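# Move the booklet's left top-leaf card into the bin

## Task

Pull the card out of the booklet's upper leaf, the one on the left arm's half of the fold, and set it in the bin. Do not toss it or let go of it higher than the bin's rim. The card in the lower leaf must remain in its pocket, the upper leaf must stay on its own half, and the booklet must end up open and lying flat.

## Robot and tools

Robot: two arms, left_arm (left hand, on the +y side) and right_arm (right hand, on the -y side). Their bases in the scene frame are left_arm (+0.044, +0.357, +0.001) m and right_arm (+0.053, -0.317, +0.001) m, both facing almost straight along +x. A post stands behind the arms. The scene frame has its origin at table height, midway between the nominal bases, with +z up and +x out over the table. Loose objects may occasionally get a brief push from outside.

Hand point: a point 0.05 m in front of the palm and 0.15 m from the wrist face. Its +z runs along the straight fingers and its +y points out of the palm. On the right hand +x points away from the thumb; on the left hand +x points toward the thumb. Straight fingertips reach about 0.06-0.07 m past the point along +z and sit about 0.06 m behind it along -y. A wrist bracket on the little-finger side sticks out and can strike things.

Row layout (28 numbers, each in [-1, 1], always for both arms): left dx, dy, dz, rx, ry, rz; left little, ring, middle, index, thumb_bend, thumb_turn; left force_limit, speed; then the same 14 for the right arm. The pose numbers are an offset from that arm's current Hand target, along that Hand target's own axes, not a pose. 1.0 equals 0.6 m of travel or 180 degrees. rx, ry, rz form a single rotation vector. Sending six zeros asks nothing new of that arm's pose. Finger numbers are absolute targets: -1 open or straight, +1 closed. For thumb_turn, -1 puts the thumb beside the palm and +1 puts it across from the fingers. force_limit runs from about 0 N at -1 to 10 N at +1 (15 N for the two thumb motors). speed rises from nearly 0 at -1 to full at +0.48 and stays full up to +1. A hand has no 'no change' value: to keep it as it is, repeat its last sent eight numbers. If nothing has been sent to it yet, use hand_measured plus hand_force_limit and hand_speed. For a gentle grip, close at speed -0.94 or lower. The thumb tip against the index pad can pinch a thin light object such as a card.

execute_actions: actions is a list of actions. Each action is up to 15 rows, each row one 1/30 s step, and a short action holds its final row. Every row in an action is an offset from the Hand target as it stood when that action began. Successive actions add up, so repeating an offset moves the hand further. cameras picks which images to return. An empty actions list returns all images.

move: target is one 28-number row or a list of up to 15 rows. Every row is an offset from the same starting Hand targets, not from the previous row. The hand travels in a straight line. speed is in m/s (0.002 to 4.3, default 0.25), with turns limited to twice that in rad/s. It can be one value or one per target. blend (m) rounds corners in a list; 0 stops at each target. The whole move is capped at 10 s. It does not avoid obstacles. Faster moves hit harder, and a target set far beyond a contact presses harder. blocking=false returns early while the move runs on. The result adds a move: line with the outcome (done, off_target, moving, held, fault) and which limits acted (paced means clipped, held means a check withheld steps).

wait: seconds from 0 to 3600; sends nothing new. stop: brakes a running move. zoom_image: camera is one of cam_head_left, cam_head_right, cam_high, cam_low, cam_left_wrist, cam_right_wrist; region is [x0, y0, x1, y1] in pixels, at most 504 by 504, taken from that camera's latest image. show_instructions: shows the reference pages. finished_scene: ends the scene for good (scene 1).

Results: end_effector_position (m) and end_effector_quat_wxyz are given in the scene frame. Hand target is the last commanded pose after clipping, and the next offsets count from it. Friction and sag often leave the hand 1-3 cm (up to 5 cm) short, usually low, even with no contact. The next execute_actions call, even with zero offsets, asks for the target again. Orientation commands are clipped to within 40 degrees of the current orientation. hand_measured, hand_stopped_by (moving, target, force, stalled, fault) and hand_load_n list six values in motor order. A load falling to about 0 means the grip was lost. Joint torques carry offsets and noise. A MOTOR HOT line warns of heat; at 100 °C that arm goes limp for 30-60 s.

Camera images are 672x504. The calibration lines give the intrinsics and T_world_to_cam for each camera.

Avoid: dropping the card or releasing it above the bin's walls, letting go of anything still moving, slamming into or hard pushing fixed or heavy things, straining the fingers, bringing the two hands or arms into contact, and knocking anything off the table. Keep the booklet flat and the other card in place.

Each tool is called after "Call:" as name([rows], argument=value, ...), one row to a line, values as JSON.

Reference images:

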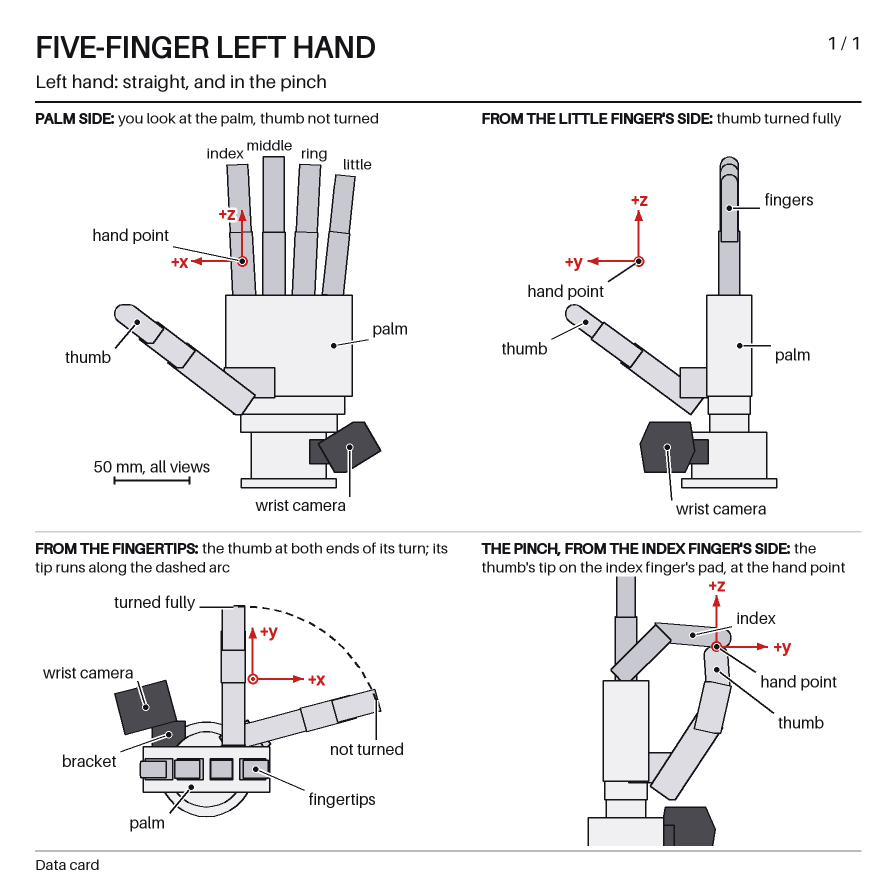

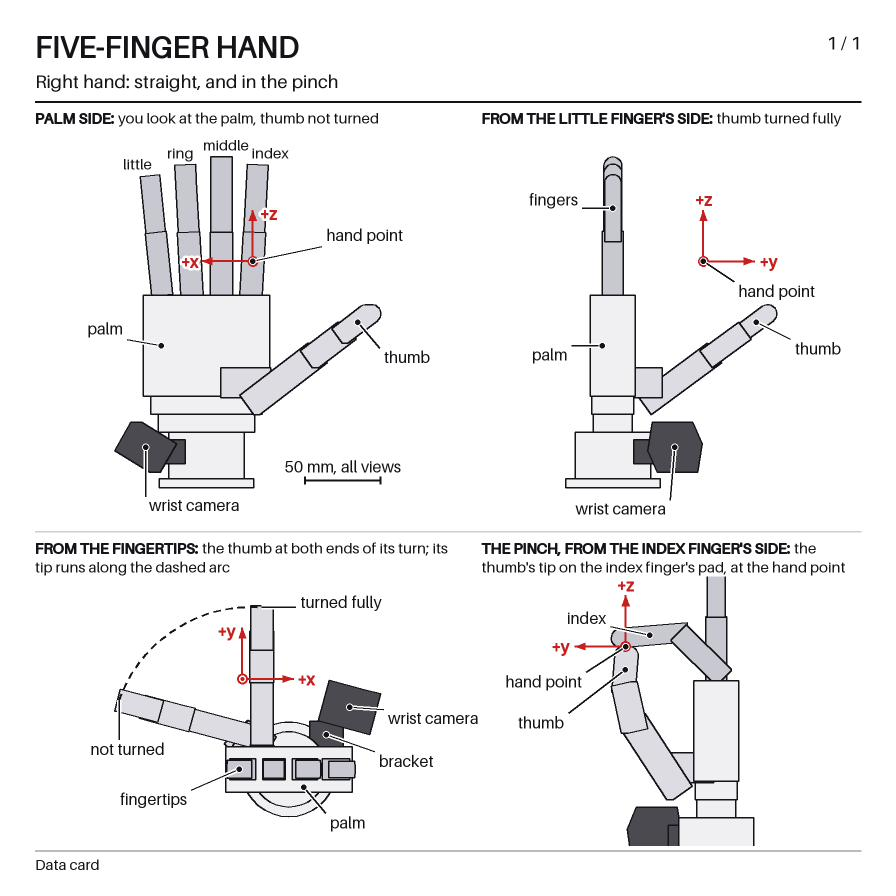

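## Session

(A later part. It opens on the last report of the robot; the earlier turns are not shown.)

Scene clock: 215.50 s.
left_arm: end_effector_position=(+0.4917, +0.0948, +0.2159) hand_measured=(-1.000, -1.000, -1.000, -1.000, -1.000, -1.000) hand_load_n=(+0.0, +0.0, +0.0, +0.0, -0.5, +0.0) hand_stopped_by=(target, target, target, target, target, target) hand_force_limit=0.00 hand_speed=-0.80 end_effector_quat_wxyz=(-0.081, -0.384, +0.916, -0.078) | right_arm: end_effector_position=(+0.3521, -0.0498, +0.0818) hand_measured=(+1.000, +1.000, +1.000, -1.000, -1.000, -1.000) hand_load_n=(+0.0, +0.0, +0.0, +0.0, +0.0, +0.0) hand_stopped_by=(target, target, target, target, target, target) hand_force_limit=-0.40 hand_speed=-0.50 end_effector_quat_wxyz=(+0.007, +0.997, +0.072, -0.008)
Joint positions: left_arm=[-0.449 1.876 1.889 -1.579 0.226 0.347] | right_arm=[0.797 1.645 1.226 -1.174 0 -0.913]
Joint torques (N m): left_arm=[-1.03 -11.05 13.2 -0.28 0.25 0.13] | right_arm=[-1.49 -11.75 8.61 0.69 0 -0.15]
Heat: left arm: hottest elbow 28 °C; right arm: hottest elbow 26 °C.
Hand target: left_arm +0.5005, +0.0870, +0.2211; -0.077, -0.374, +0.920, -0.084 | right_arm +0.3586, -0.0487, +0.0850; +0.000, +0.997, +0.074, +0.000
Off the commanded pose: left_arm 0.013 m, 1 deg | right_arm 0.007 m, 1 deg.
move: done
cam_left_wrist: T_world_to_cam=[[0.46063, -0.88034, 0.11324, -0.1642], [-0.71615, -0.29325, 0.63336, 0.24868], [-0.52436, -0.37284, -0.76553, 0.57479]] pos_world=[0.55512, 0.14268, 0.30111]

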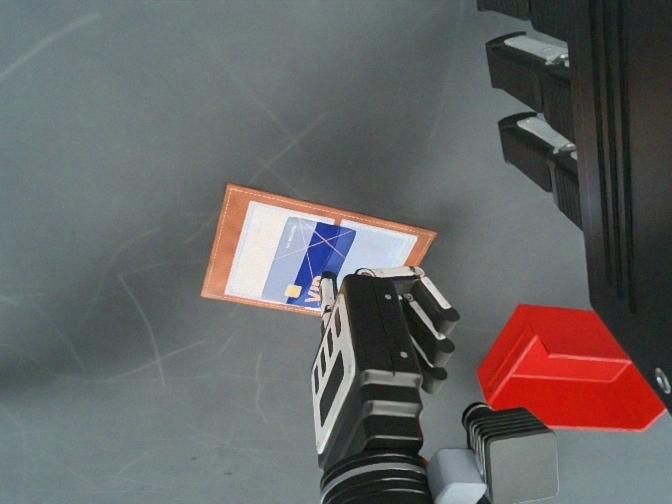

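Call:
move(target=[0,0,0,0,0,0,-1,-1,-1,-1,-1,-1,0,-0.8,0,0.012,0,0,0,0,1,1,1,-1,-1,-1,-0.4,-0.5], cameras=["cam_left_wrist"], speed=0.06)

Call:
zoom_image(camera="cam_left_wrist", region=[290, 220, 370, 340])

Scene clock: 221.97 s.
left_arm: end_effector_position=(+0.4917, +0.0948, +0.2159) hand_measured=(-1.000, -1.000, -1.000, -1.000, -1.000, -1.000) hand_load_n=(+0.0, +0.0, +0.0, +0.0, +0.0, +0.0) hand_stopped_by=(target, target, target, target, target, target) hand_force_limit=0.00 hand_speed=-0.80 end_effector_quat_wxyz=(-0.081, -0.384, +0.916, -0.078) | right_arm: end_effector_position=(+0.3507, -0.0512, +0.0805) hand_measured=(+1.000, +1.000, +1.000, -1.000, -1.000, -1.000) hand_load_n=(+0.0, +0.0, +0.0, +0.0, +0.0, +0.0) hand_stopped_by=(target, target, target, target, target, target) hand_force_limit=-0.40 hand_speed=-0.50 end_effector_quat_wxyz=(+0.009, +0.997, +0.072, -0.010)
Joint positions: left_arm=[-0.449 1.876 1.889 -1.579 0.226 0.347] | right_arm=[0.797 1.645 1.222 -1.174 0 -0.913]
Joint torques (N m): left_arm=[-1.08 -11.58 13.33 -0.27 0.24 0.1] | right_arm=[-0.62 -11.63 8.57 0.36 -0.01 -0.02]
Heat: left arm: hottest elbow 28 °C; right arm: hottest elbow 26 °C.
Hand target: left_arm +0.5005, +0.0870, +0.2211; -0.077, -0.374, +0.920, -0.084 | right_arm +0.3522, -0.0498, +0.0819; +0.007, +0.997, +0.072, -0.008 (not the last commanded pose)
Off the commanded pose: left_arm 0.013 m, 1 deg | right_arm 0.011 m, 2 deg.
move: held (right_arm; a check stopped the path); limits=held
pose unreachable (right arm): on one or more control steps of this call, first in action 0 (counted from 0), this arm could not follow its commanded pose, so it was not sent that pose on those steps. It may still have moved: this result reports where it is.
cause: moving toward the commanded pose would bring a part of the arm too close to another arm (a part of this arm just beyond joint 4 (wrist pitch) and a part of the left arm just beyond its joint 6 (wrist roll), where that arm would come to rest).
cam_left_wrist: T_world_to_cam=[[0.46063, -0.88034, 0.11324, -0.1642], [-0.71615, -0.29325, 0.63336, 0.24868], [-0.52436, -0.37284, -0.76553, 0.57479]] pos_world=[0.55512, 0.14268, 0.30111]

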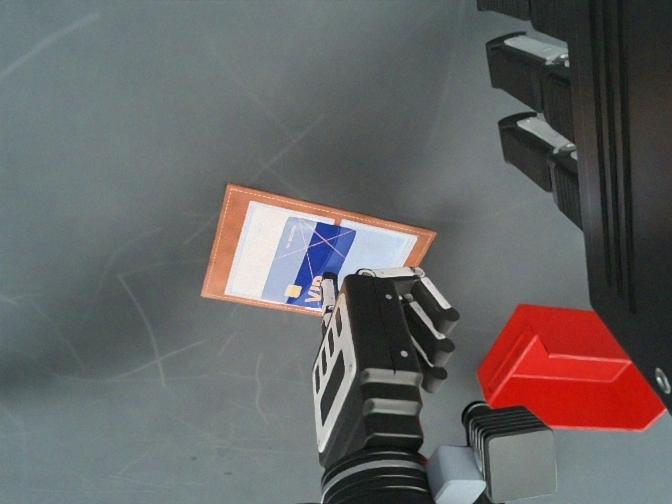

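Scaled by 4.200 from the camera's image (finer frame: 960x720).

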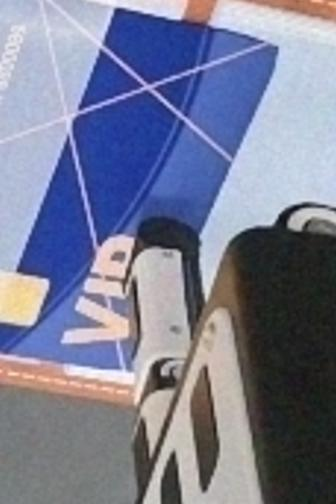

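Call:
move(target=[-0.1192,0.0325,-0.0627,0,0,0,-1,-1,-1,-1,-1,-1,0,-0.8,0,0,-0.02,0,0,0,1,1,1,-1,-1,-1,-0.4,-0.5])

Scene clock: 241.97 s.
left_arm: end_effector_position=(+0.4913, +0.0960, +0.2173) hand_measured=(-1.000, -1.000, -1.000, -1.000, -1.000, -1.000) hand_load_n=(+0.0, +0.0, +0.0, +0.0, +0.0, +0.0) hand_stopped_by=(target, target, target, target, target, target) hand_force_limit=0.00 hand_speed=-0.80 end_effector_quat_wxyz=(-0.082, -0.381, +0.918, -0.077) | right_arm: end_effector_position=(+0.3501, -0.0519, +0.0807) hand_measured=(+1.000, +1.000, +1.000, -1.000, -1.000, -1.000) hand_load_n=(+0.0, +0.0, +0.0, +0.0, +0.0, +0.0) hand_stopped_by=(target, target, target, target, target, target) hand_force_limit=-0.40 hand_speed=-0.50 end_effector_quat_wxyz=(+0.010, +0.997, +0.072, -0.011)
Joint positions: left_arm=[-0.448 1.878 1.894 -1.587 0.226 0.356] | right_arm=[0.797 1.645 1.222 -1.178 0 -0.913]
Joint torques (N m): left_arm=[-0.67 -13.27 9.1 0.53 0.16 -0.08] | right_arm=[-0.67 -12.16 9.33 -0.09 -0.01 0]
Heat: left arm: hottest elbow 29 °C; right arm: hottest elbow 25 °C.
Hand target: left_arm +0.4915, +0.0953, +0.2168; -0.082, -0.382, +0.917, -0.077 (not the last commanded pose) | right_arm +0.3522, -0.0497, +0.0867; +0.007, +0.997, +0.072, -0.008 (not the last commanded pose)
Off the commanded pose: left_arm 0.082 m, 1 deg | right_arm 0.014 m, 0 deg.
move: held (left_arm; a check stopped the path), off_target (right_arm; braked when a check withheld steps of left_arm); limits=held
pose unreachable (left arm): on one or more control steps of this call, first in action 0 (counted from 0), this arm could not follow its commanded pose, so it was not sent that pose on those steps. It may still have moved: this result reports where it is.
cause: moving toward the commanded pose would bring a part of the arm too close to another arm (a part of this arm just beyond joint 6 (wrist roll) and a part of the right arm just beyond its joint 4 (wrist pitch), 12 mm apart when this arm was first held).

Call:
move(target=[-0.085,0.012,-0.015,0,0,0,-1,-1,-1,-1,-1,-1,0,-0.8,0,0,0,0,0,0,1,1,1,-1,-1,-1,-0.4,-0.5])

Scene clock: 244.67 s.
left_arm: end_effector_position=(+0.4919, +0.0971, +0.2173) hand_measured=(-1.000, -1.000, -1.000, -1.000, -1.000, -1.000) hand_load_n=(+0.0, +0.0, +0.0, +0.0, +0.0, +0.0) hand_stopped_by=(target, target, target, target, target, target) hand_force_limit=0.00 hand_speed=-0.80 end_effector_quat_wxyz=(-0.082, -0.381, +0.918, -0.077) | right_arm: end_effector_position=(+0.3501, -0.0519, +0.0807) hand_measured=(+1.000, +1.000, +1.000, -1.000, -1.000, -1.000) hand_load_n=(+0.0, +0.0, +0.0, +0.0, +0.0, +0.0) hand_stopped_by=(target, target, target, target, target, target) hand_force_limit=-0.40 hand_speed=-0.50 end_effector_quat_wxyz=(+0.010, +0.997, +0.072, -0.011)
Joint positions: left_arm=[-0.446 1.878 1.894 -1.587 0.226 0.357] | right_arm=[0.797 1.645 1.222 -1.178 0 -0.913]
Joint torques (N m): left_arm=[-0.97 -13.04 9.2 0.29 0.17 -0.02] | right_arm=[-0.67 -12.1 9.29 -0.08 0 -0.01]
Heat: left arm: hottest elbow 29 °C; right arm: hottest elbow 25 °C.
Hand target: left_arm +0.4916, +0.0964, +0.2173; -0.082, -0.381, +0.918, -0.077 (not the last commanded pose) | right_arm +0.3522, -0.0497, +0.0867; +0.007, +0.997, +0.072, -0.008
Off the commanded pose: left_arm 0.051 m, 0 deg | right_arm 0.007 m, 0 deg.
move: held (left_arm; a check stopped the path); limits=held
pose unreachable (left arm): on one or more control steps of this call, first in action 0 (counted from 0), this arm could not follow its commanded pose, so it was not sent that pose on those steps. It may still have moved: this result reports where it is.
cause: moving toward the commanded pose would bring a part of the arm too close to another arm (a part of this arm just beyond joint 6 (wrist roll) and a part of the right arm just beyond its joint 4 (wrist pitch), 12 mm apart when this arm was first held).

Call:
move(target=[0,0,0,0,0,0,-1,-1,-1,-1,-1,-1,0,-0.8,0.006,0.015,0,0.139,0,0,1,1,1,-1,-1,-1,-0.4,-0.5], cameras=["cam_left_wrist","cam_head_left"])

Scene clock: 247.67 s.
left_arm: end_effector_position=(+0.4919, +0.0971, +0.2173) hand_measured=(-1.000, -1.000, -1.000, -1.000, -1.000, -1.000) hand_load_n=(+0.0, +0.0, +0.0, +0.0, +0.0, +0.0) hand_stopped_by=(target, target, target, target, target, target) hand_force_limit=0.00 hand_speed=-0.80 end_effector_quat_wxyz=(-0.082, -0.381, +0.918, -0.077) | right_arm: end_effector_position=(+0.3484, -0.0532, +0.0793) hand_measured=(+1.000, +1.000, +1.000, -1.000, -1.000, -1.000) hand_load_n=(+0.0, +0.0, +0.0, +0.0, +0.0, +0.0) hand_stopped_by=(target, target, target, target, target, target) hand_force_limit=-0.40 hand_speed=-0.50 end_effector_quat_wxyz=(+0.011, +0.997, +0.072, -0.013)
Joint positions: left_arm=[-0.446 1.878 1.894 -1.587 0.226 0.357] | right_arm=[0.797 1.645 1.217 -1.178 -0.001 -0.913]
Joint torques (N m): left_arm=[-0.79 -12.92 9.11 0.34 0.18 -0.01] | right_arm=[-0.73 -11.69 8.66 0.27 0.04 -0.01]
Heat: left arm: hottest elbow 28 °C; right arm: hottest elbow 25 °C.
Hand target: left_arm +0.4916, +0.0964, +0.2173; -0.082, -0.381, +0.918, -0.077 | right_arm +0.3500, -0.0519, +0.0807; +0.010, +0.997, +0.072, -0.011 (not the last commanded pose)
Off the commanded pose: left_arm 0.001 m, 0 deg | right_arm 0.012 m, 25 deg.
move: held (right_arm; a check stopped the path); limits=held
pose unreachable (right arm): on one or more control steps of this call, first in action 0 (counted from 0), this arm could not follow its commanded pose, so it was not sent that pose on those steps. It may still have moved: this result reports where it is.
cause: moving toward the commanded pose would bring a part of the arm too close to another arm (a part of this arm just beyond joint 4 (wrist pitch) and a part of the left arm just beyond its joint 6 (wrist roll), where that arm would come to rest).
cam_left_wrist: T_world_to_cam=[[0.45542, -0.88329, 0.11132, -0.15918], [-0.71653, -0.28946, 0.63466, 0.24816], [-0.52836, -0.3688, -0.76473, 0.57822]] pos_world=[0.55582, 0.14448, 0.3024]
Images, in order (width x height): cam_head_left 672x504, cam_left_wrist 672x504.

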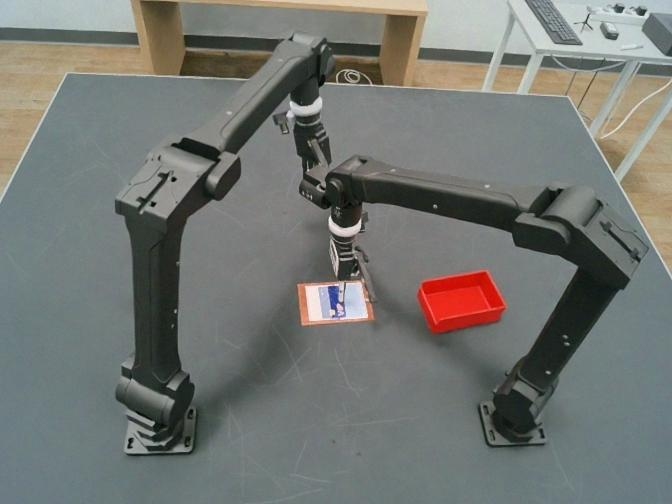

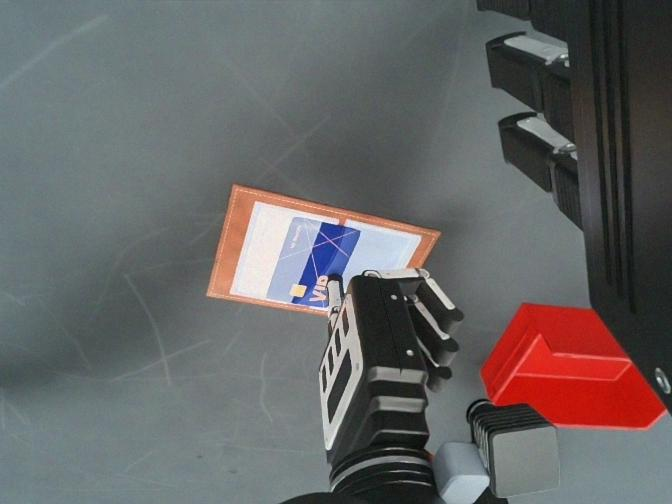

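Call:
move(target=[-0.059,-0.0584,-0.0066,0,0,0,-1,-1,-1,-1,-1,-1,0,-0.8,0,0,0,0,0,0,1,1,1,-1,-1,-1,-0.4,-0.5])

Scene clock: 257.93 s.
left_arm: end_effector_position=(+0.5317, +0.0988, +0.2102) hand_measured=(-1.000, -1.000, -1.000, -1.000, -1.000, -1.000) hand_load_n=(+0.0, -0.5, +0.0, +0.0, -0.5, +0.0) hand_stopped_by=(target, target, target, target, target, target) hand_force_limit=0.00 hand_speed=-0.80 end_effector_quat_wxyz=(-0.089, -0.386, +0.915, -0.070) | right_arm: end_effector_position=(+0.3484, -0.0532, +0.0793) hand_measured=(+1.000, +1.000, +1.000, -1.000, -1.000, -1.000) hand_load_n=(+0.5, +0.0, +0.0, +0.0, +0.0, +0.0) hand_stopped_by=(target, target, target, target, target, target) hand_force_limit=-0.40 hand_speed=-0.50 end_effector_quat_wxyz=(+0.011, +0.997, +0.072, -0.013)
Joint positions: left_arm=[-0.416 2.004 2.064 -1.656 0.226 0.378] | right_arm=[0.797 1.645 1.217 -1.178 -0.001 -0.913]
Joint torques (N m): left_arm=[-0.38 -12.98 13.03 -0.44 0.16 0.11] | right_arm=[-0.79 -11.46 8.65 0.28 0.05 -0.04]
Heat: left arm: hottest elbow 27 °C; right arm: hottest elbow 25 °C.
Hand target: left_arm +0.5415, +0.0971, +0.2165; -0.082, -0.381, +0.918, -0.077 | right_arm +0.3500, -0.0519, +0.0807; +0.010, +0.997, +0.072, -0.011
Off the commanded pose: left_arm 0.012 m, 1 deg | right_arm 0.002 m, 0 deg.
move: off_target (left_arm)

Call:
move(target=[0,0,0,0,0,0,-1,-1,-1,-1,-1,-1,0,-0.8,0.01,0.0117,-0.0155,0.139,0,0,1,1,1,-1,-1,-1,-0.4,-0.5], cameras=["cam_left_wrist","cam_head_left"], speed=0.15)

Scene clock: 262.53 s.
left_arm: end_effector_position=(+0.5317, +0.0988, +0.2102) hand_measured=(-1.000, -1.000, -1.000, -1.000, -1.000, -1.000) hand_load_n=(+0.0, +0.0, +0.0, +0.0, +0.0, +0.0) hand_stopped_by=(target, target, target, target, target, target) hand_force_limit=0.00 hand_speed=-0.80 end_effector_quat_wxyz=(-0.089, -0.386, +0.915, -0.070) | right_arm: end_effector_position=(+0.3496, -0.0591, +0.0819) hand_measured=(+1.000, +1.000, +1.000, -1.000, -1.000, -1.000) hand_load_n=(+0.0, +0.5, +0.5, +0.0, +0.0, -0.5) hand_stopped_by=(target, target, target, target, target, target) hand_force_limit=-0.40 hand_speed=-0.50 end_effector_quat_wxyz=(-0.196, +0.978, +0.062, -0.043)
Joint positions: left_arm=[-0.416 2.004 2.064 -1.656 0.226 0.378] | right_arm=[0.616 1.496 1.068 -1.001 -0.379 -1.05]
Joint torques (N m): left_arm=[-0.15 -13.27 13.07 -0.39 0.16 0.1] | right_arm=[-1.08 -11.34 8.88 1.09 -0.4 -0.1]
Heat: left arm: hottest elbow 28 °C; right arm: hottest elbow 25 °C.
Hand target: left_arm +0.5415, +0.0971, +0.2165; -0.082, -0.381, +0.918, -0.077 | right_arm +0.3572, -0.0579, +0.0900; -0.206, +0.976, +0.068, -0.027
Off the commanded pose: left_arm 0.012 m, 1 deg | right_arm 0.011 m, 2 deg.
move: off_target (right_arm)
cam_left_wrist: T_world_to_cam=[[0.4652, -0.87998, 0.09606, -0.17723], [-0.70215, -0.30074, 0.6454, 0.27288], [-0.53905, -0.36769, -0.75778, 0.59856]] pos_world=[0.59671, 0.14619, 0.29449]
Images, in order (width x height): cam_head_left 672x504, cam_left_wrist 672x504.

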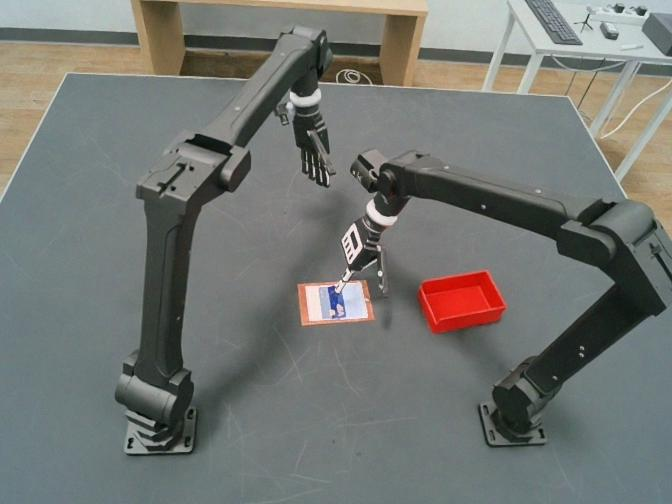

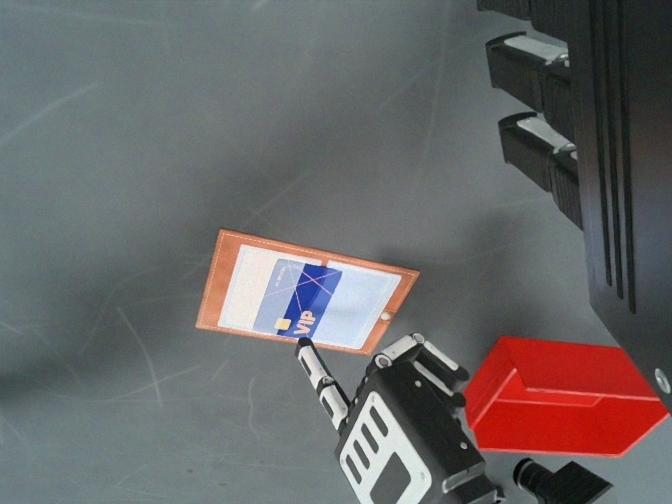

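Call:
zoom_image(camera="cam_left_wrist", region=[190, 220, 430, 400])

Call:
zoom_image(camera="cam_head_left", region=[280, 240, 400, 340])

Scaled by 2.100 from the camera's image (finer frame: 960x720).

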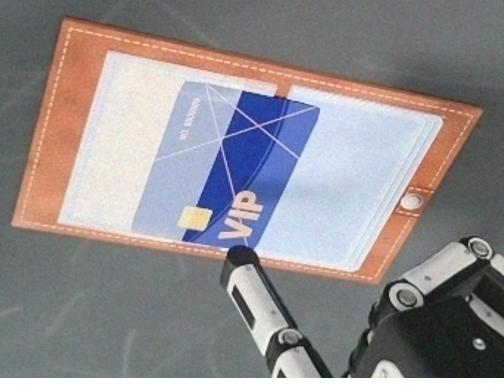

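Scaled by 4.200 from the camera's image (finer frame: 960x720).

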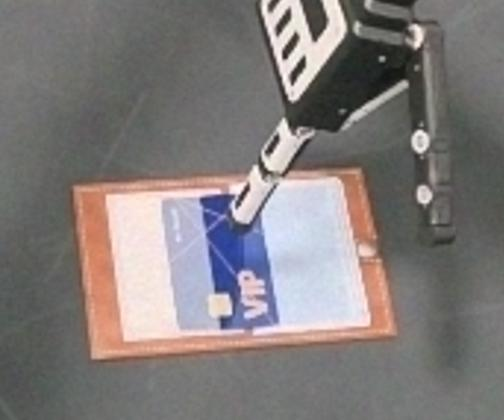

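Call:
move(target=[0,0,0,0,0,0,-1,-1,-1,-1,-1,-1,0,-0.8,0.006,0.0355,0.0242,0,0,0,1,1,1,-1,-1,-1,-0.4,-0.5], cameras=["cam_left_wrist","cam_head_left"], speed=0.1)

Call:
zoom_image(camera="cam_left_wrist", region=[190, 220, 430, 400])

Call:
zoom_image(camera="cam_head_left", region=[280, 240, 400, 340])

Scene clock: 276.97 s.
left_arm: end_effector_position=(+0.5317, +0.0988, +0.2102) hand_measured=(-1.000, -1.000, -1.000, -1.000, -1.000, -1.000) hand_load_n=(+0.0, +0.0, +0.5, +0.0, +0.0, +0.0) hand_stopped_by=(target, target, target, target, target, target) hand_force_limit=0.00 hand_speed=-0.80 end_effector_quat_wxyz=(-0.089, -0.386, +0.915, -0.070) | right_arm: end_effector_position=(+0.3543, -0.0723, +0.0664) hand_measured=(+1.000, +1.000, +1.000, -1.000, -1.000, -1.000) hand_load_n=(+0.0, +0.0, +0.0, +0.0, +0.0, +0.0) hand_stopped_by=(target, target, target, target, target, target) hand_force_limit=-0.40 hand_speed=-0.50 end_effector_quat_wxyz=(-0.201, +0.977, +0.064, -0.036)
Joint positions: left_arm=[-0.416 2.004 2.064 -1.656 0.226 0.378] | right_arm=[0.583 1.496 1.025 -0.953 -0.385 -1.085]
Joint torques (N m): left_arm=[-0.15 -13.51 13.03 -0.35 0.15 0.1] | right_arm=[-1.14 -9.35 9.1 1.05 -0.4 -0.13]
Heat: left arm: hottest elbow 29 °C; right arm: hottest elbow 25 °C.
Hand target: left_arm +0.5415, +0.0971, +0.2165; -0.082, -0.381, +0.918, -0.077 | right_arm +0.3622, -0.0708, +0.0680; -0.206, +0.976, +0.068, -0.026
Off the commanded pose: left_arm 0.012 m, 1 deg | right_arm 0.008 m, 1 deg.
move: done
cam_left_wrist: T_world_to_cam=[[0.4652, -0.87998, 0.09606, -0.17723], [-0.70215, -0.30074, 0.6454, 0.27288], [-0.53905, -0.36769, -0.75778, 0.59856]] pos_world=[0.59671, 0.14619, 0.29449]
Images, in order (width x height): cam_head_left 672x504, cam_left_wrist 672x504.

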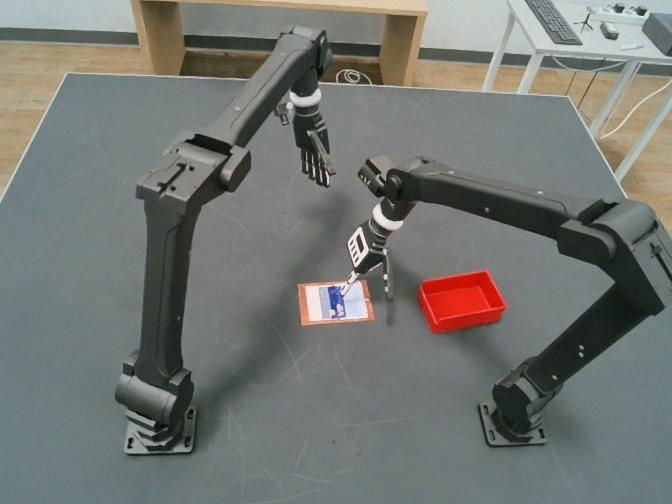

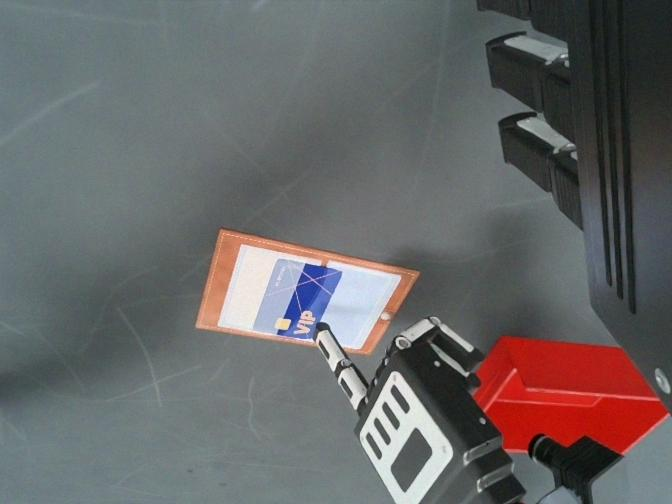

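Scaled by 2.100 from the camera's image (finer frame: 960x720).

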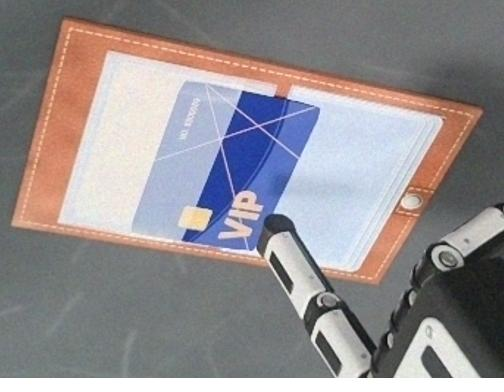

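Scaled by 4.200 from the camera's image (finer frame: 960x720).

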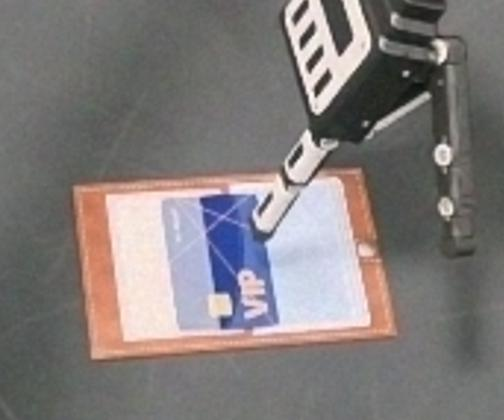

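Call:
move(target=[0,0,0,0,0,0,-1,-1,-1,-1,-1,-1,0,-0.8,0,0.0095,0.0213,0,0,0,1,1,1,-1,-1,-1,-0.4,-0.5], cameras=["cam_left_wrist","cam_head_left"], speed=0.06)

Call:
zoom_image(camera="cam_left_wrist", region=[250, 250, 390, 370])

Call:
zoom_image(camera="cam_head_left", region=[310, 260, 380, 330])

Scene clock: 282.63 s.
left_arm: end_effector_position=(+0.5317, +0.0988, +0.2102) hand_measured=(-1.000, -1.000, -1.000, -1.000, -1.000, -1.000) hand_load_n=(+0.0, +0.0, +0.0, +0.0, +0.0, +0.0) hand_stopped_by=(target, target, target, target, target, target) hand_force_limit=0.00 hand_speed=-0.80 end_effector_quat_wxyz=(-0.089, -0.386, +0.915, -0.070) | right_arm: end_effector_position=(+0.3545, -0.0722, +0.0537) hand_measured=(+1.000, +1.000, +1.000, -1.000, -1.000, -1.000) hand_load_n=(+0.0, +0.0, +0.0, +0.0, +0.0, -0.5) hand_stopped_by=(target, target, target, target, target, target) hand_force_limit=-0.40 hand_speed=-0.50 end_effector_quat_wxyz=(-0.201, +0.977, +0.064, -0.034)
Joint positions: left_arm=[-0.416 2.004 2.064 -1.656 0.226 0.378] | right_arm=[0.583 1.511 1.004 -0.913 -0.385 -1.085]
Joint torques (N m): left_arm=[-0.5 -13.45 12.97 -0.34 0.16 0.09] | right_arm=[-1.32 -9.35 8.7 1.07 -0.39 -0.15]
Heat: left arm: hottest elbow 29 °C; right arm: hottest elbow 25 °C.
Hand target: left_arm +0.5415, +0.0971, +0.2165; -0.082, -0.381, +0.918, -0.077 | right_arm +0.3619, -0.0709, +0.0541; -0.206, +0.976, +0.068, -0.027
Off the commanded pose: left_arm 0.012 m, 1 deg | right_arm 0.008 m, 1 deg.
move: done
cam_left_wrist: T_world_to_cam=[[0.4652, -0.87998, 0.09606, -0.17723], [-0.70215, -0.30074, 0.6454, 0.27288], [-0.53905, -0.36769, -0.75778, 0.59856]] pos_world=[0.59671, 0.14619, 0.29449]
Images, in order (width x height): cam_head_left 672x504, cam_left_wrist 672x504.

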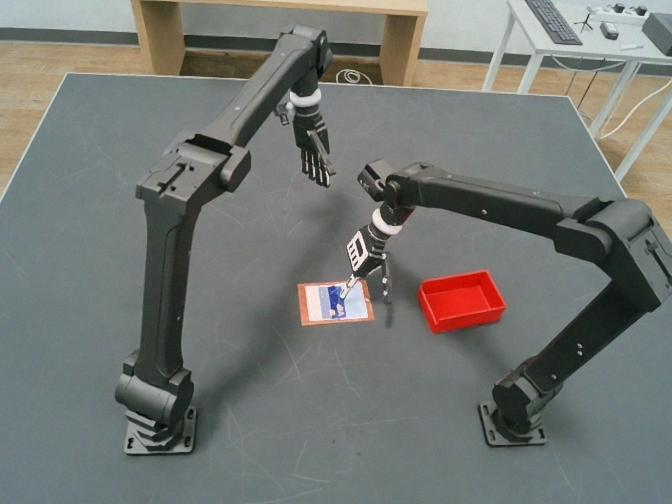

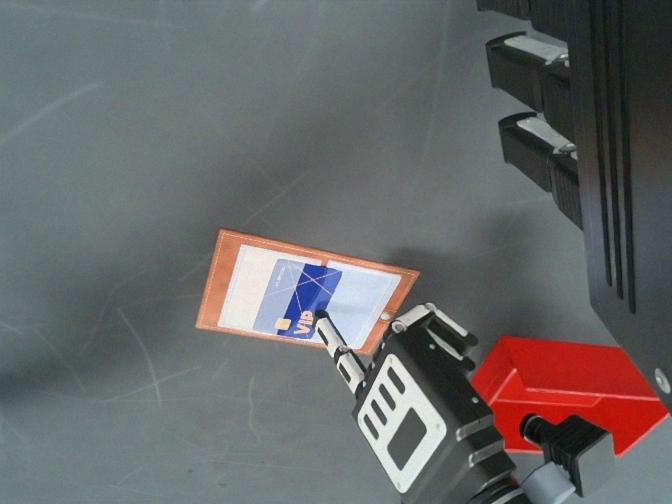

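Scaled by 3.600 from the camera's image (finer frame: 960x720).

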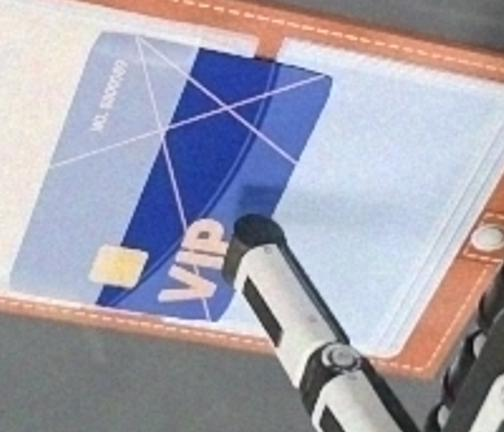

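Scaled by 7.200 from the camera's image (finer frame: 960x720).

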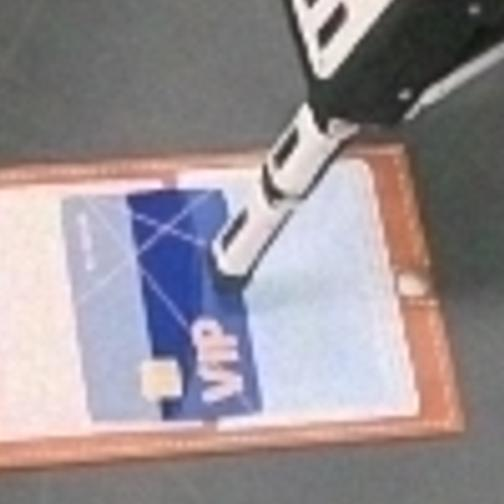

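Call:
move(target=[0,0,0,0,0,0,-1,-1,-1,-1,-1,-1,0,-0.8,0.001,-0.002,0.0118,0,0,0,1,1,1,-1,-1,-1,-0.4,-0.5], cameras=["cam_left_wrist","cam_head_left"], speed=0.06)

Call:
zoom_image(camera="cam_left_wrist", region=[250, 250, 390, 370])

Call:
zoom_image(camera="cam_head_left", region=[310, 260, 380, 330])

Scene clock: 291.07 s.
left_arm: end_effector_position=(+0.5317, +0.0988, +0.2102) hand_measured=(-1.000, -1.000, -1.000, -1.000, -1.000, -1.000) hand_load_n=(+0.0, +0.0, +0.0, +0.0, +0.0, +0.0) hand_stopped_by=(target, target, target, target, target, target) hand_force_limit=0.00 hand_speed=-0.80 end_effector_quat_wxyz=(-0.089, -0.386, +0.915, -0.070) | right_arm: end_effector_position=(+0.3582, -0.0697, +0.0492) hand_measured=(+1.000, +1.000, +1.000, -1.000, -1.000, -1.000) hand_load_n=(+0.0, +0.0, +0.0, +0.0, +0.0, +0.0) hand_stopped_by=(target, target, target, target, target, target) hand_force_limit=-0.40 hand_speed=-0.50 end_effector_quat_wxyz=(-0.203, +0.976, +0.065, -0.031)
Joint positions: left_arm=[-0.416 2.004 2.064 -1.656 0.226 0.378] | right_arm=[0.583 1.523 1.004 -0.894 -0.385 -1.085]
Joint torques (N m): left_arm=[-0.26 -13.45 13.07 -0.35 0.13 0.1] | right_arm=[-0.5 -9.23 8.24 1.14 -0.33 -0.06]
Heat: left arm: hottest elbow 29 °C; right arm: hottest elbow 25 °C.
Hand target: left_arm +0.5415, +0.0971, +0.2165; -0.082, -0.381, +0.918, -0.077 | right_arm +0.3618, -0.0669, +0.0480; -0.206, +0.976, +0.068, -0.027
Off the commanded pose: left_arm 0.012 m, 1 deg | right_arm 0.005 m, 1 deg.
move: done
cam_left_wrist: T_world_to_cam=[[0.4652, -0.87998, 0.09606, -0.17723], [-0.70215, -0.30074, 0.6454, 0.27288], [-0.53905, -0.36769, -0.75778, 0.59856]] pos_world=[0.59671, 0.14619, 0.29449]
Images, in order (width x height): cam_head_left 672x504, cam_left_wrist 672x504.

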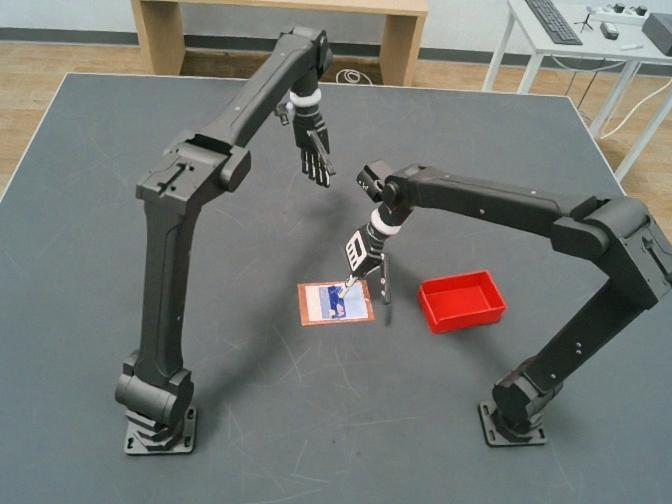

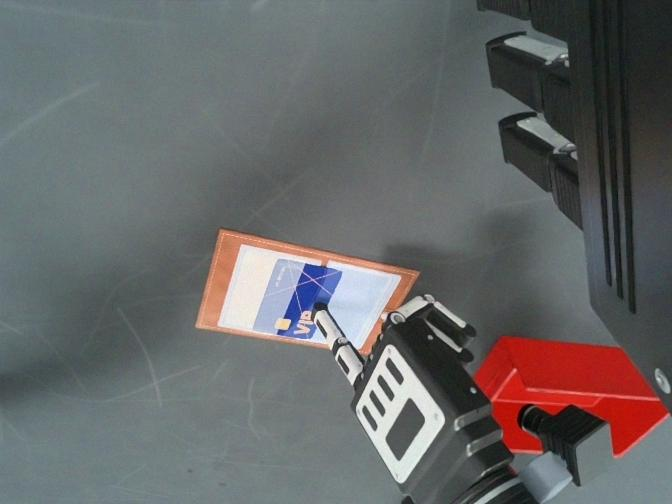

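Scaled by 3.600 from the camera's image (finer frame: 960x720).

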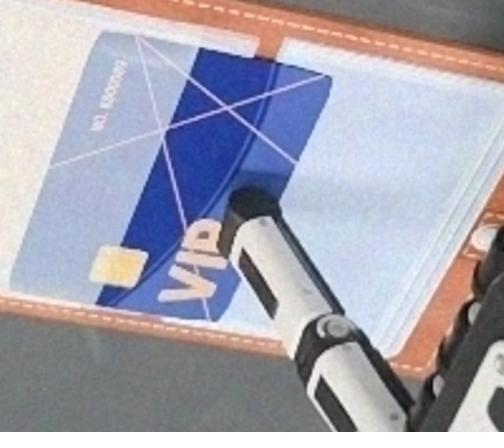

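Scaled by 7.200 from the camera's image (finer frame: 960x720).

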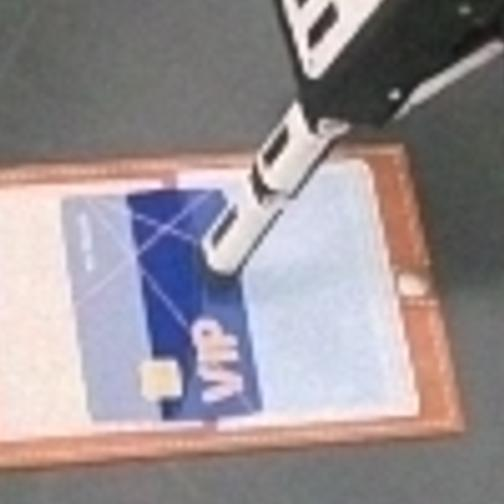

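Call:
move(target=[0,0,0,0,0,0,-1,-1,-1,-1,-1,-1,0,-0.8,0,0.0033,0.0076,0,0,0,1,1,1,-1,-1,-1,-0.4,-0.5], cameras=["cam_left_wrist","cam_head_left"], speed=0.04)

Call:
zoom_image(camera="cam_left_wrist", region=[250, 250, 390, 370])

Call:
zoom_image(camera="cam_head_left", region=[310, 260, 380, 330])

Scene clock: 294.50 s.
left_arm: end_effector_position=(+0.5317, +0.0988, +0.2102) hand_measured=(-1.000, -1.000, -1.000, -1.000, -1.000, -1.000) hand_load_n=(+0.0, +0.0, +0.0, +0.0, +0.0, +0.0) hand_stopped_by=(target, target, target, target, target, target) hand_force_limit=0.00 hand_speed=-0.80 end_effector_quat_wxyz=(-0.089, -0.386, +0.915, -0.070) | right_arm: end_effector_position=(+0.3574, -0.0703, +0.0437) hand_measured=(+1.000, +1.000, +1.000, -1.000, -1.000, -1.000) hand_load_n=(+0.0, +0.0, +0.0, +0.0, -0.5, +0.0) hand_stopped_by=(target, target, target, target, target, target) hand_force_limit=-0.40 hand_speed=-0.50 end_effector_quat_wxyz=(-0.203, +0.977, +0.065, -0.032)
Joint positions: left_arm=[-0.416 2.004 2.064 -1.656 0.226 0.378] | right_arm=[0.583 1.529 0.994 -0.88 -0.385 -1.085]
Joint torques (N m): left_arm=[-0.44 -13.39 13.04 -0.35 0.13 0.12] | right_arm=[-0.44 -9.41 8.54 1.02 -0.34 -0.04]
Heat: left arm: hottest elbow 30 °C; right arm: hottest elbow 25 °C.
Hand target: left_arm +0.5415, +0.0971, +0.2165; -0.082, -0.381, +0.918, -0.077 | right_arm +0.3616, -0.0669, +0.0430; -0.206, +0.976, +0.068, -0.027
Off the commanded pose: left_arm 0.012 m, 1 deg | right_arm 0.005 m, 1 deg.
move: done
cam_left_wrist: T_world_to_cam=[[0.4652, -0.87998, 0.09606, -0.17723], [-0.70215, -0.30074, 0.6454, 0.27288], [-0.53905, -0.36769, -0.75778, 0.59856]] pos_world=[0.59671, 0.14619, 0.29449]
Images, in order (width x height): cam_head_left 672x504, cam_left_wrist 672x504.

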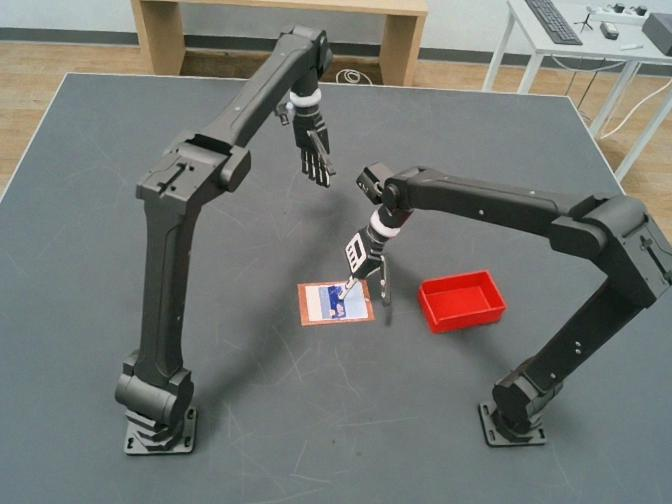

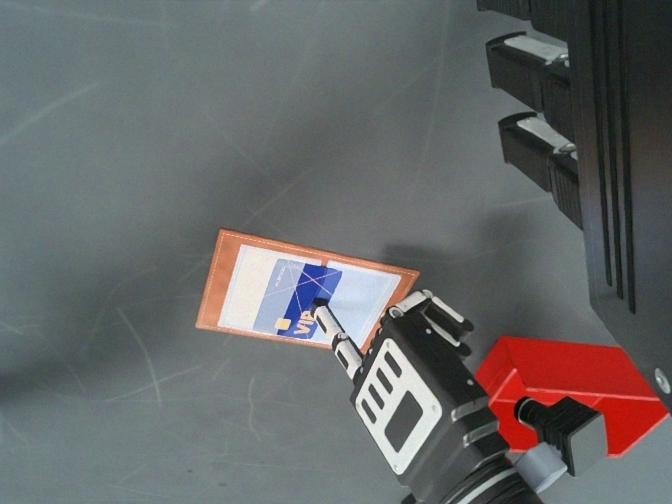

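Scaled by 3.600 from the camera's image (finer frame: 960x720).

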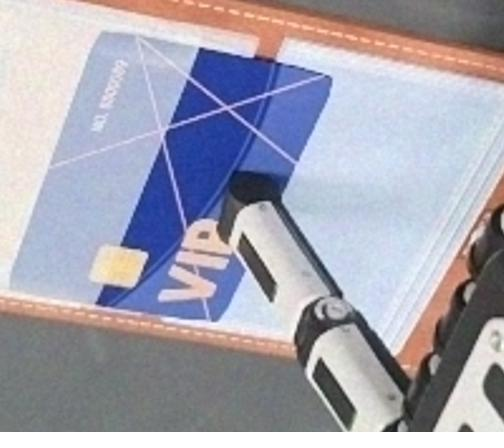

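Scaled by 7.200 from the camera's image (finer frame: 960x720).

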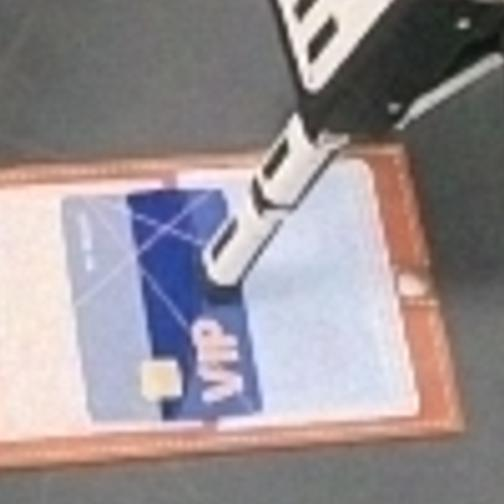

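Call:
move(target=[0,0,0,0,0,0,-1,-1,-1,-1,-1,-1,0,-0.8,0,0.0033,0.0076,0,0,0,1,1,1,-1,-1,-1,-0.4,-0.5], cameras=["cam_left_wrist"], speed=0.04)

Call:
zoom_image(camera="cam_left_wrist", region=[270, 260, 370, 340])

Scene clock: 297.10 s.
left_arm: end_effector_position=(+0.5317, +0.0988, +0.2102) hand_measured=(-1.000, -1.000, -1.000, -1.000, -1.000, -1.000) hand_load_n=(+0.0, +0.0, +0.0, +0.0, +0.0, +0.0) hand_stopped_by=(target, target, target, target, target, target) hand_force_limit=0.00 hand_speed=-0.80 end_effector_quat_wxyz=(-0.089, -0.386, +0.915, -0.070) | right_arm: end_effector_position=(+0.3590, -0.0691, +0.0423) hand_measured=(+1.000, +1.000, +1.000, -1.000, -1.000, -1.000) hand_load_n=(+0.0, +0.0, +0.0, +0.0, +0.0, +0.0) hand_stopped_by=(target, target, target, target, target, target) hand_force_limit=-0.40 hand_speed=-0.50 end_effector_quat_wxyz=(-0.205, +0.976, +0.066, -0.028)
Joint positions: left_arm=[-0.416 2.004 2.064 -1.656 0.226 0.378] | right_arm=[0.583 1.531 0.992 -0.868 -0.385 -1.085]
Joint torques (N m): left_arm=[-0.5 -13.33 13.08 -0.38 0.13 0.11] | right_arm=[-0.62 -8.88 8.18 1.21 -0.31 -0.05]
Heat: left arm: hottest elbow 30 °C; right arm: hottest elbow 25 °C.
Hand target: left_arm +0.5415, +0.0971, +0.2165; -0.082, -0.381, +0.918, -0.077 | right_arm +0.3616, -0.0669, +0.0381; -0.206, +0.976, +0.068, -0.027
Off the commanded pose: left_arm 0.012 m, 1 deg | right_arm 0.005 m, 0 deg.
move: done
cam_left_wrist: T_world_to_cam=[[0.4652, -0.87998, 0.09606, -0.17723], [-0.70215, -0.30074, 0.6454, 0.27288], [-0.53905, -0.36769, -0.75778, 0.59856]] pos_world=[0.59671, 0.14619, 0.29449]

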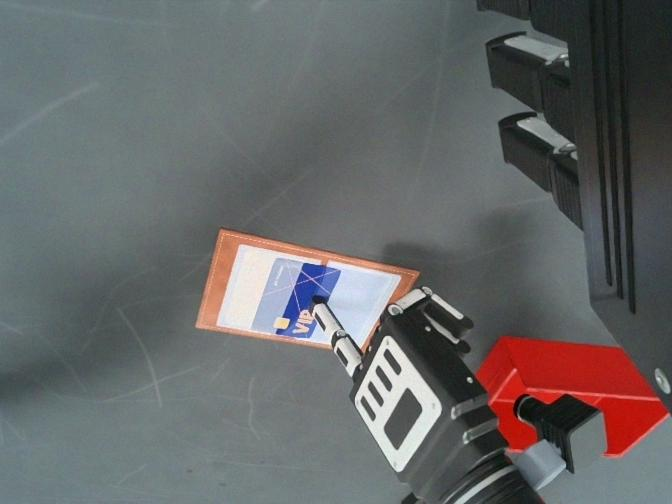

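Scaled by 5.040 from the camera's image (finer frame: 960x720).

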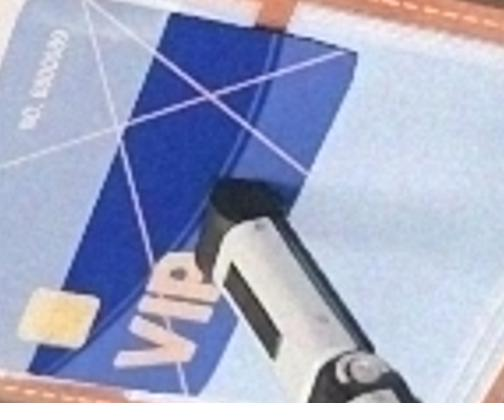

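Call:
move(target=[0,0,0,0,0,0,-1,-1,-1,-1,-1,-1,0,-0.8,0,0.0475,-0.0158,0,0,0,1,1,1,-1,-1,-1,-0.4,-0.5], cameras=["cam_left_wrist"], speed=0.03)

Call:
zoom_image(camera="cam_left_wrist", region=[190, 220, 430, 400])

Scene clock: 302.30 s.
left_arm: end_effector_position=(+0.5317, +0.0988, +0.2102) hand_measured=(-1.000, -1.000, -1.000, -1.000, -1.000, -1.000) hand_load_n=(+0.0, +0.0, +0.0, +0.0, +0.0, +0.0) hand_stopped_by=(target, target, target, target, target, target) hand_force_limit=0.00 hand_speed=-0.80 end_effector_quat_wxyz=(-0.089, -0.386, +0.915, -0.070) | right_arm: end_effector_position=(+0.3633, -0.0846, +0.0386) hand_measured=(+1.000, +1.000, +1.000, -1.000, -1.000, -1.000) hand_load_n=(+0.0, +0.0, +0.0, +0.5, +0.0, +0.0) hand_stopped_by=(target, target, target, target, target, target) hand_force_limit=-0.40 hand_speed=-0.50 end_effector_quat_wxyz=(-0.215, +0.974, +0.068, -0.029)
Joint positions: left_arm=[-0.416 2.004 2.064 -1.656 0.226 0.378] | right_arm=[0.536 1.523 0.971 -0.865 -0.411 -1.137]
Joint torques (N m): left_arm=[-0.5 -13.33 13.01 -0.4 0.16 0.1] | right_arm=[-2.08 -9.52 7.25 0.43 0.32 -0.25]
Heat: left arm: hottest elbow 30 °C; right arm: hottest elbow 25 °C.
Hand target: left_arm +0.5415, +0.0971, +0.2165; -0.082, -0.381, +0.918, -0.077 | right_arm +0.3658, -0.0964, +0.0351; -0.206, +0.976, +0.068, -0.027
Off the commanded pose: left_arm 0.012 m, 1 deg | right_arm 0.013 m, 1 deg.
move: off_target (right_arm)
cam_left_wrist: T_world_to_cam=[[0.4652, -0.87998, 0.09606, -0.17723], [-0.70215, -0.30074, 0.6454, 0.27288], [-0.53905, -0.36769, -0.75778, 0.59856]] pos_world=[0.59671, 0.14619, 0.29449]

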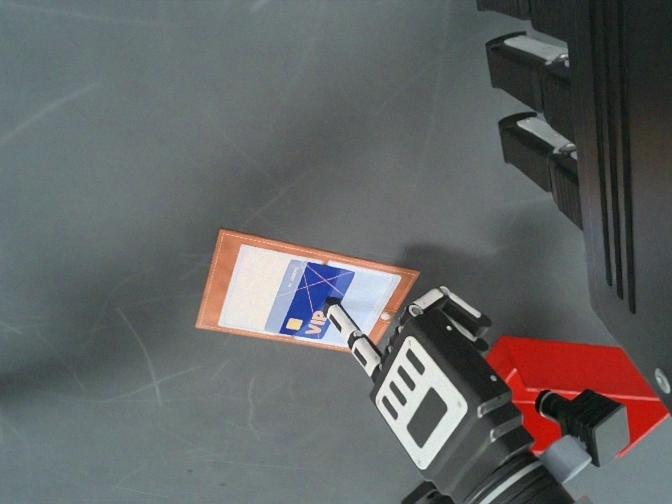

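Scaled by 2.100 from the camera's image (finer frame: 960x720).

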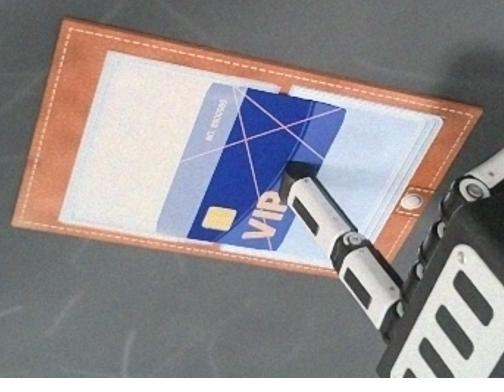

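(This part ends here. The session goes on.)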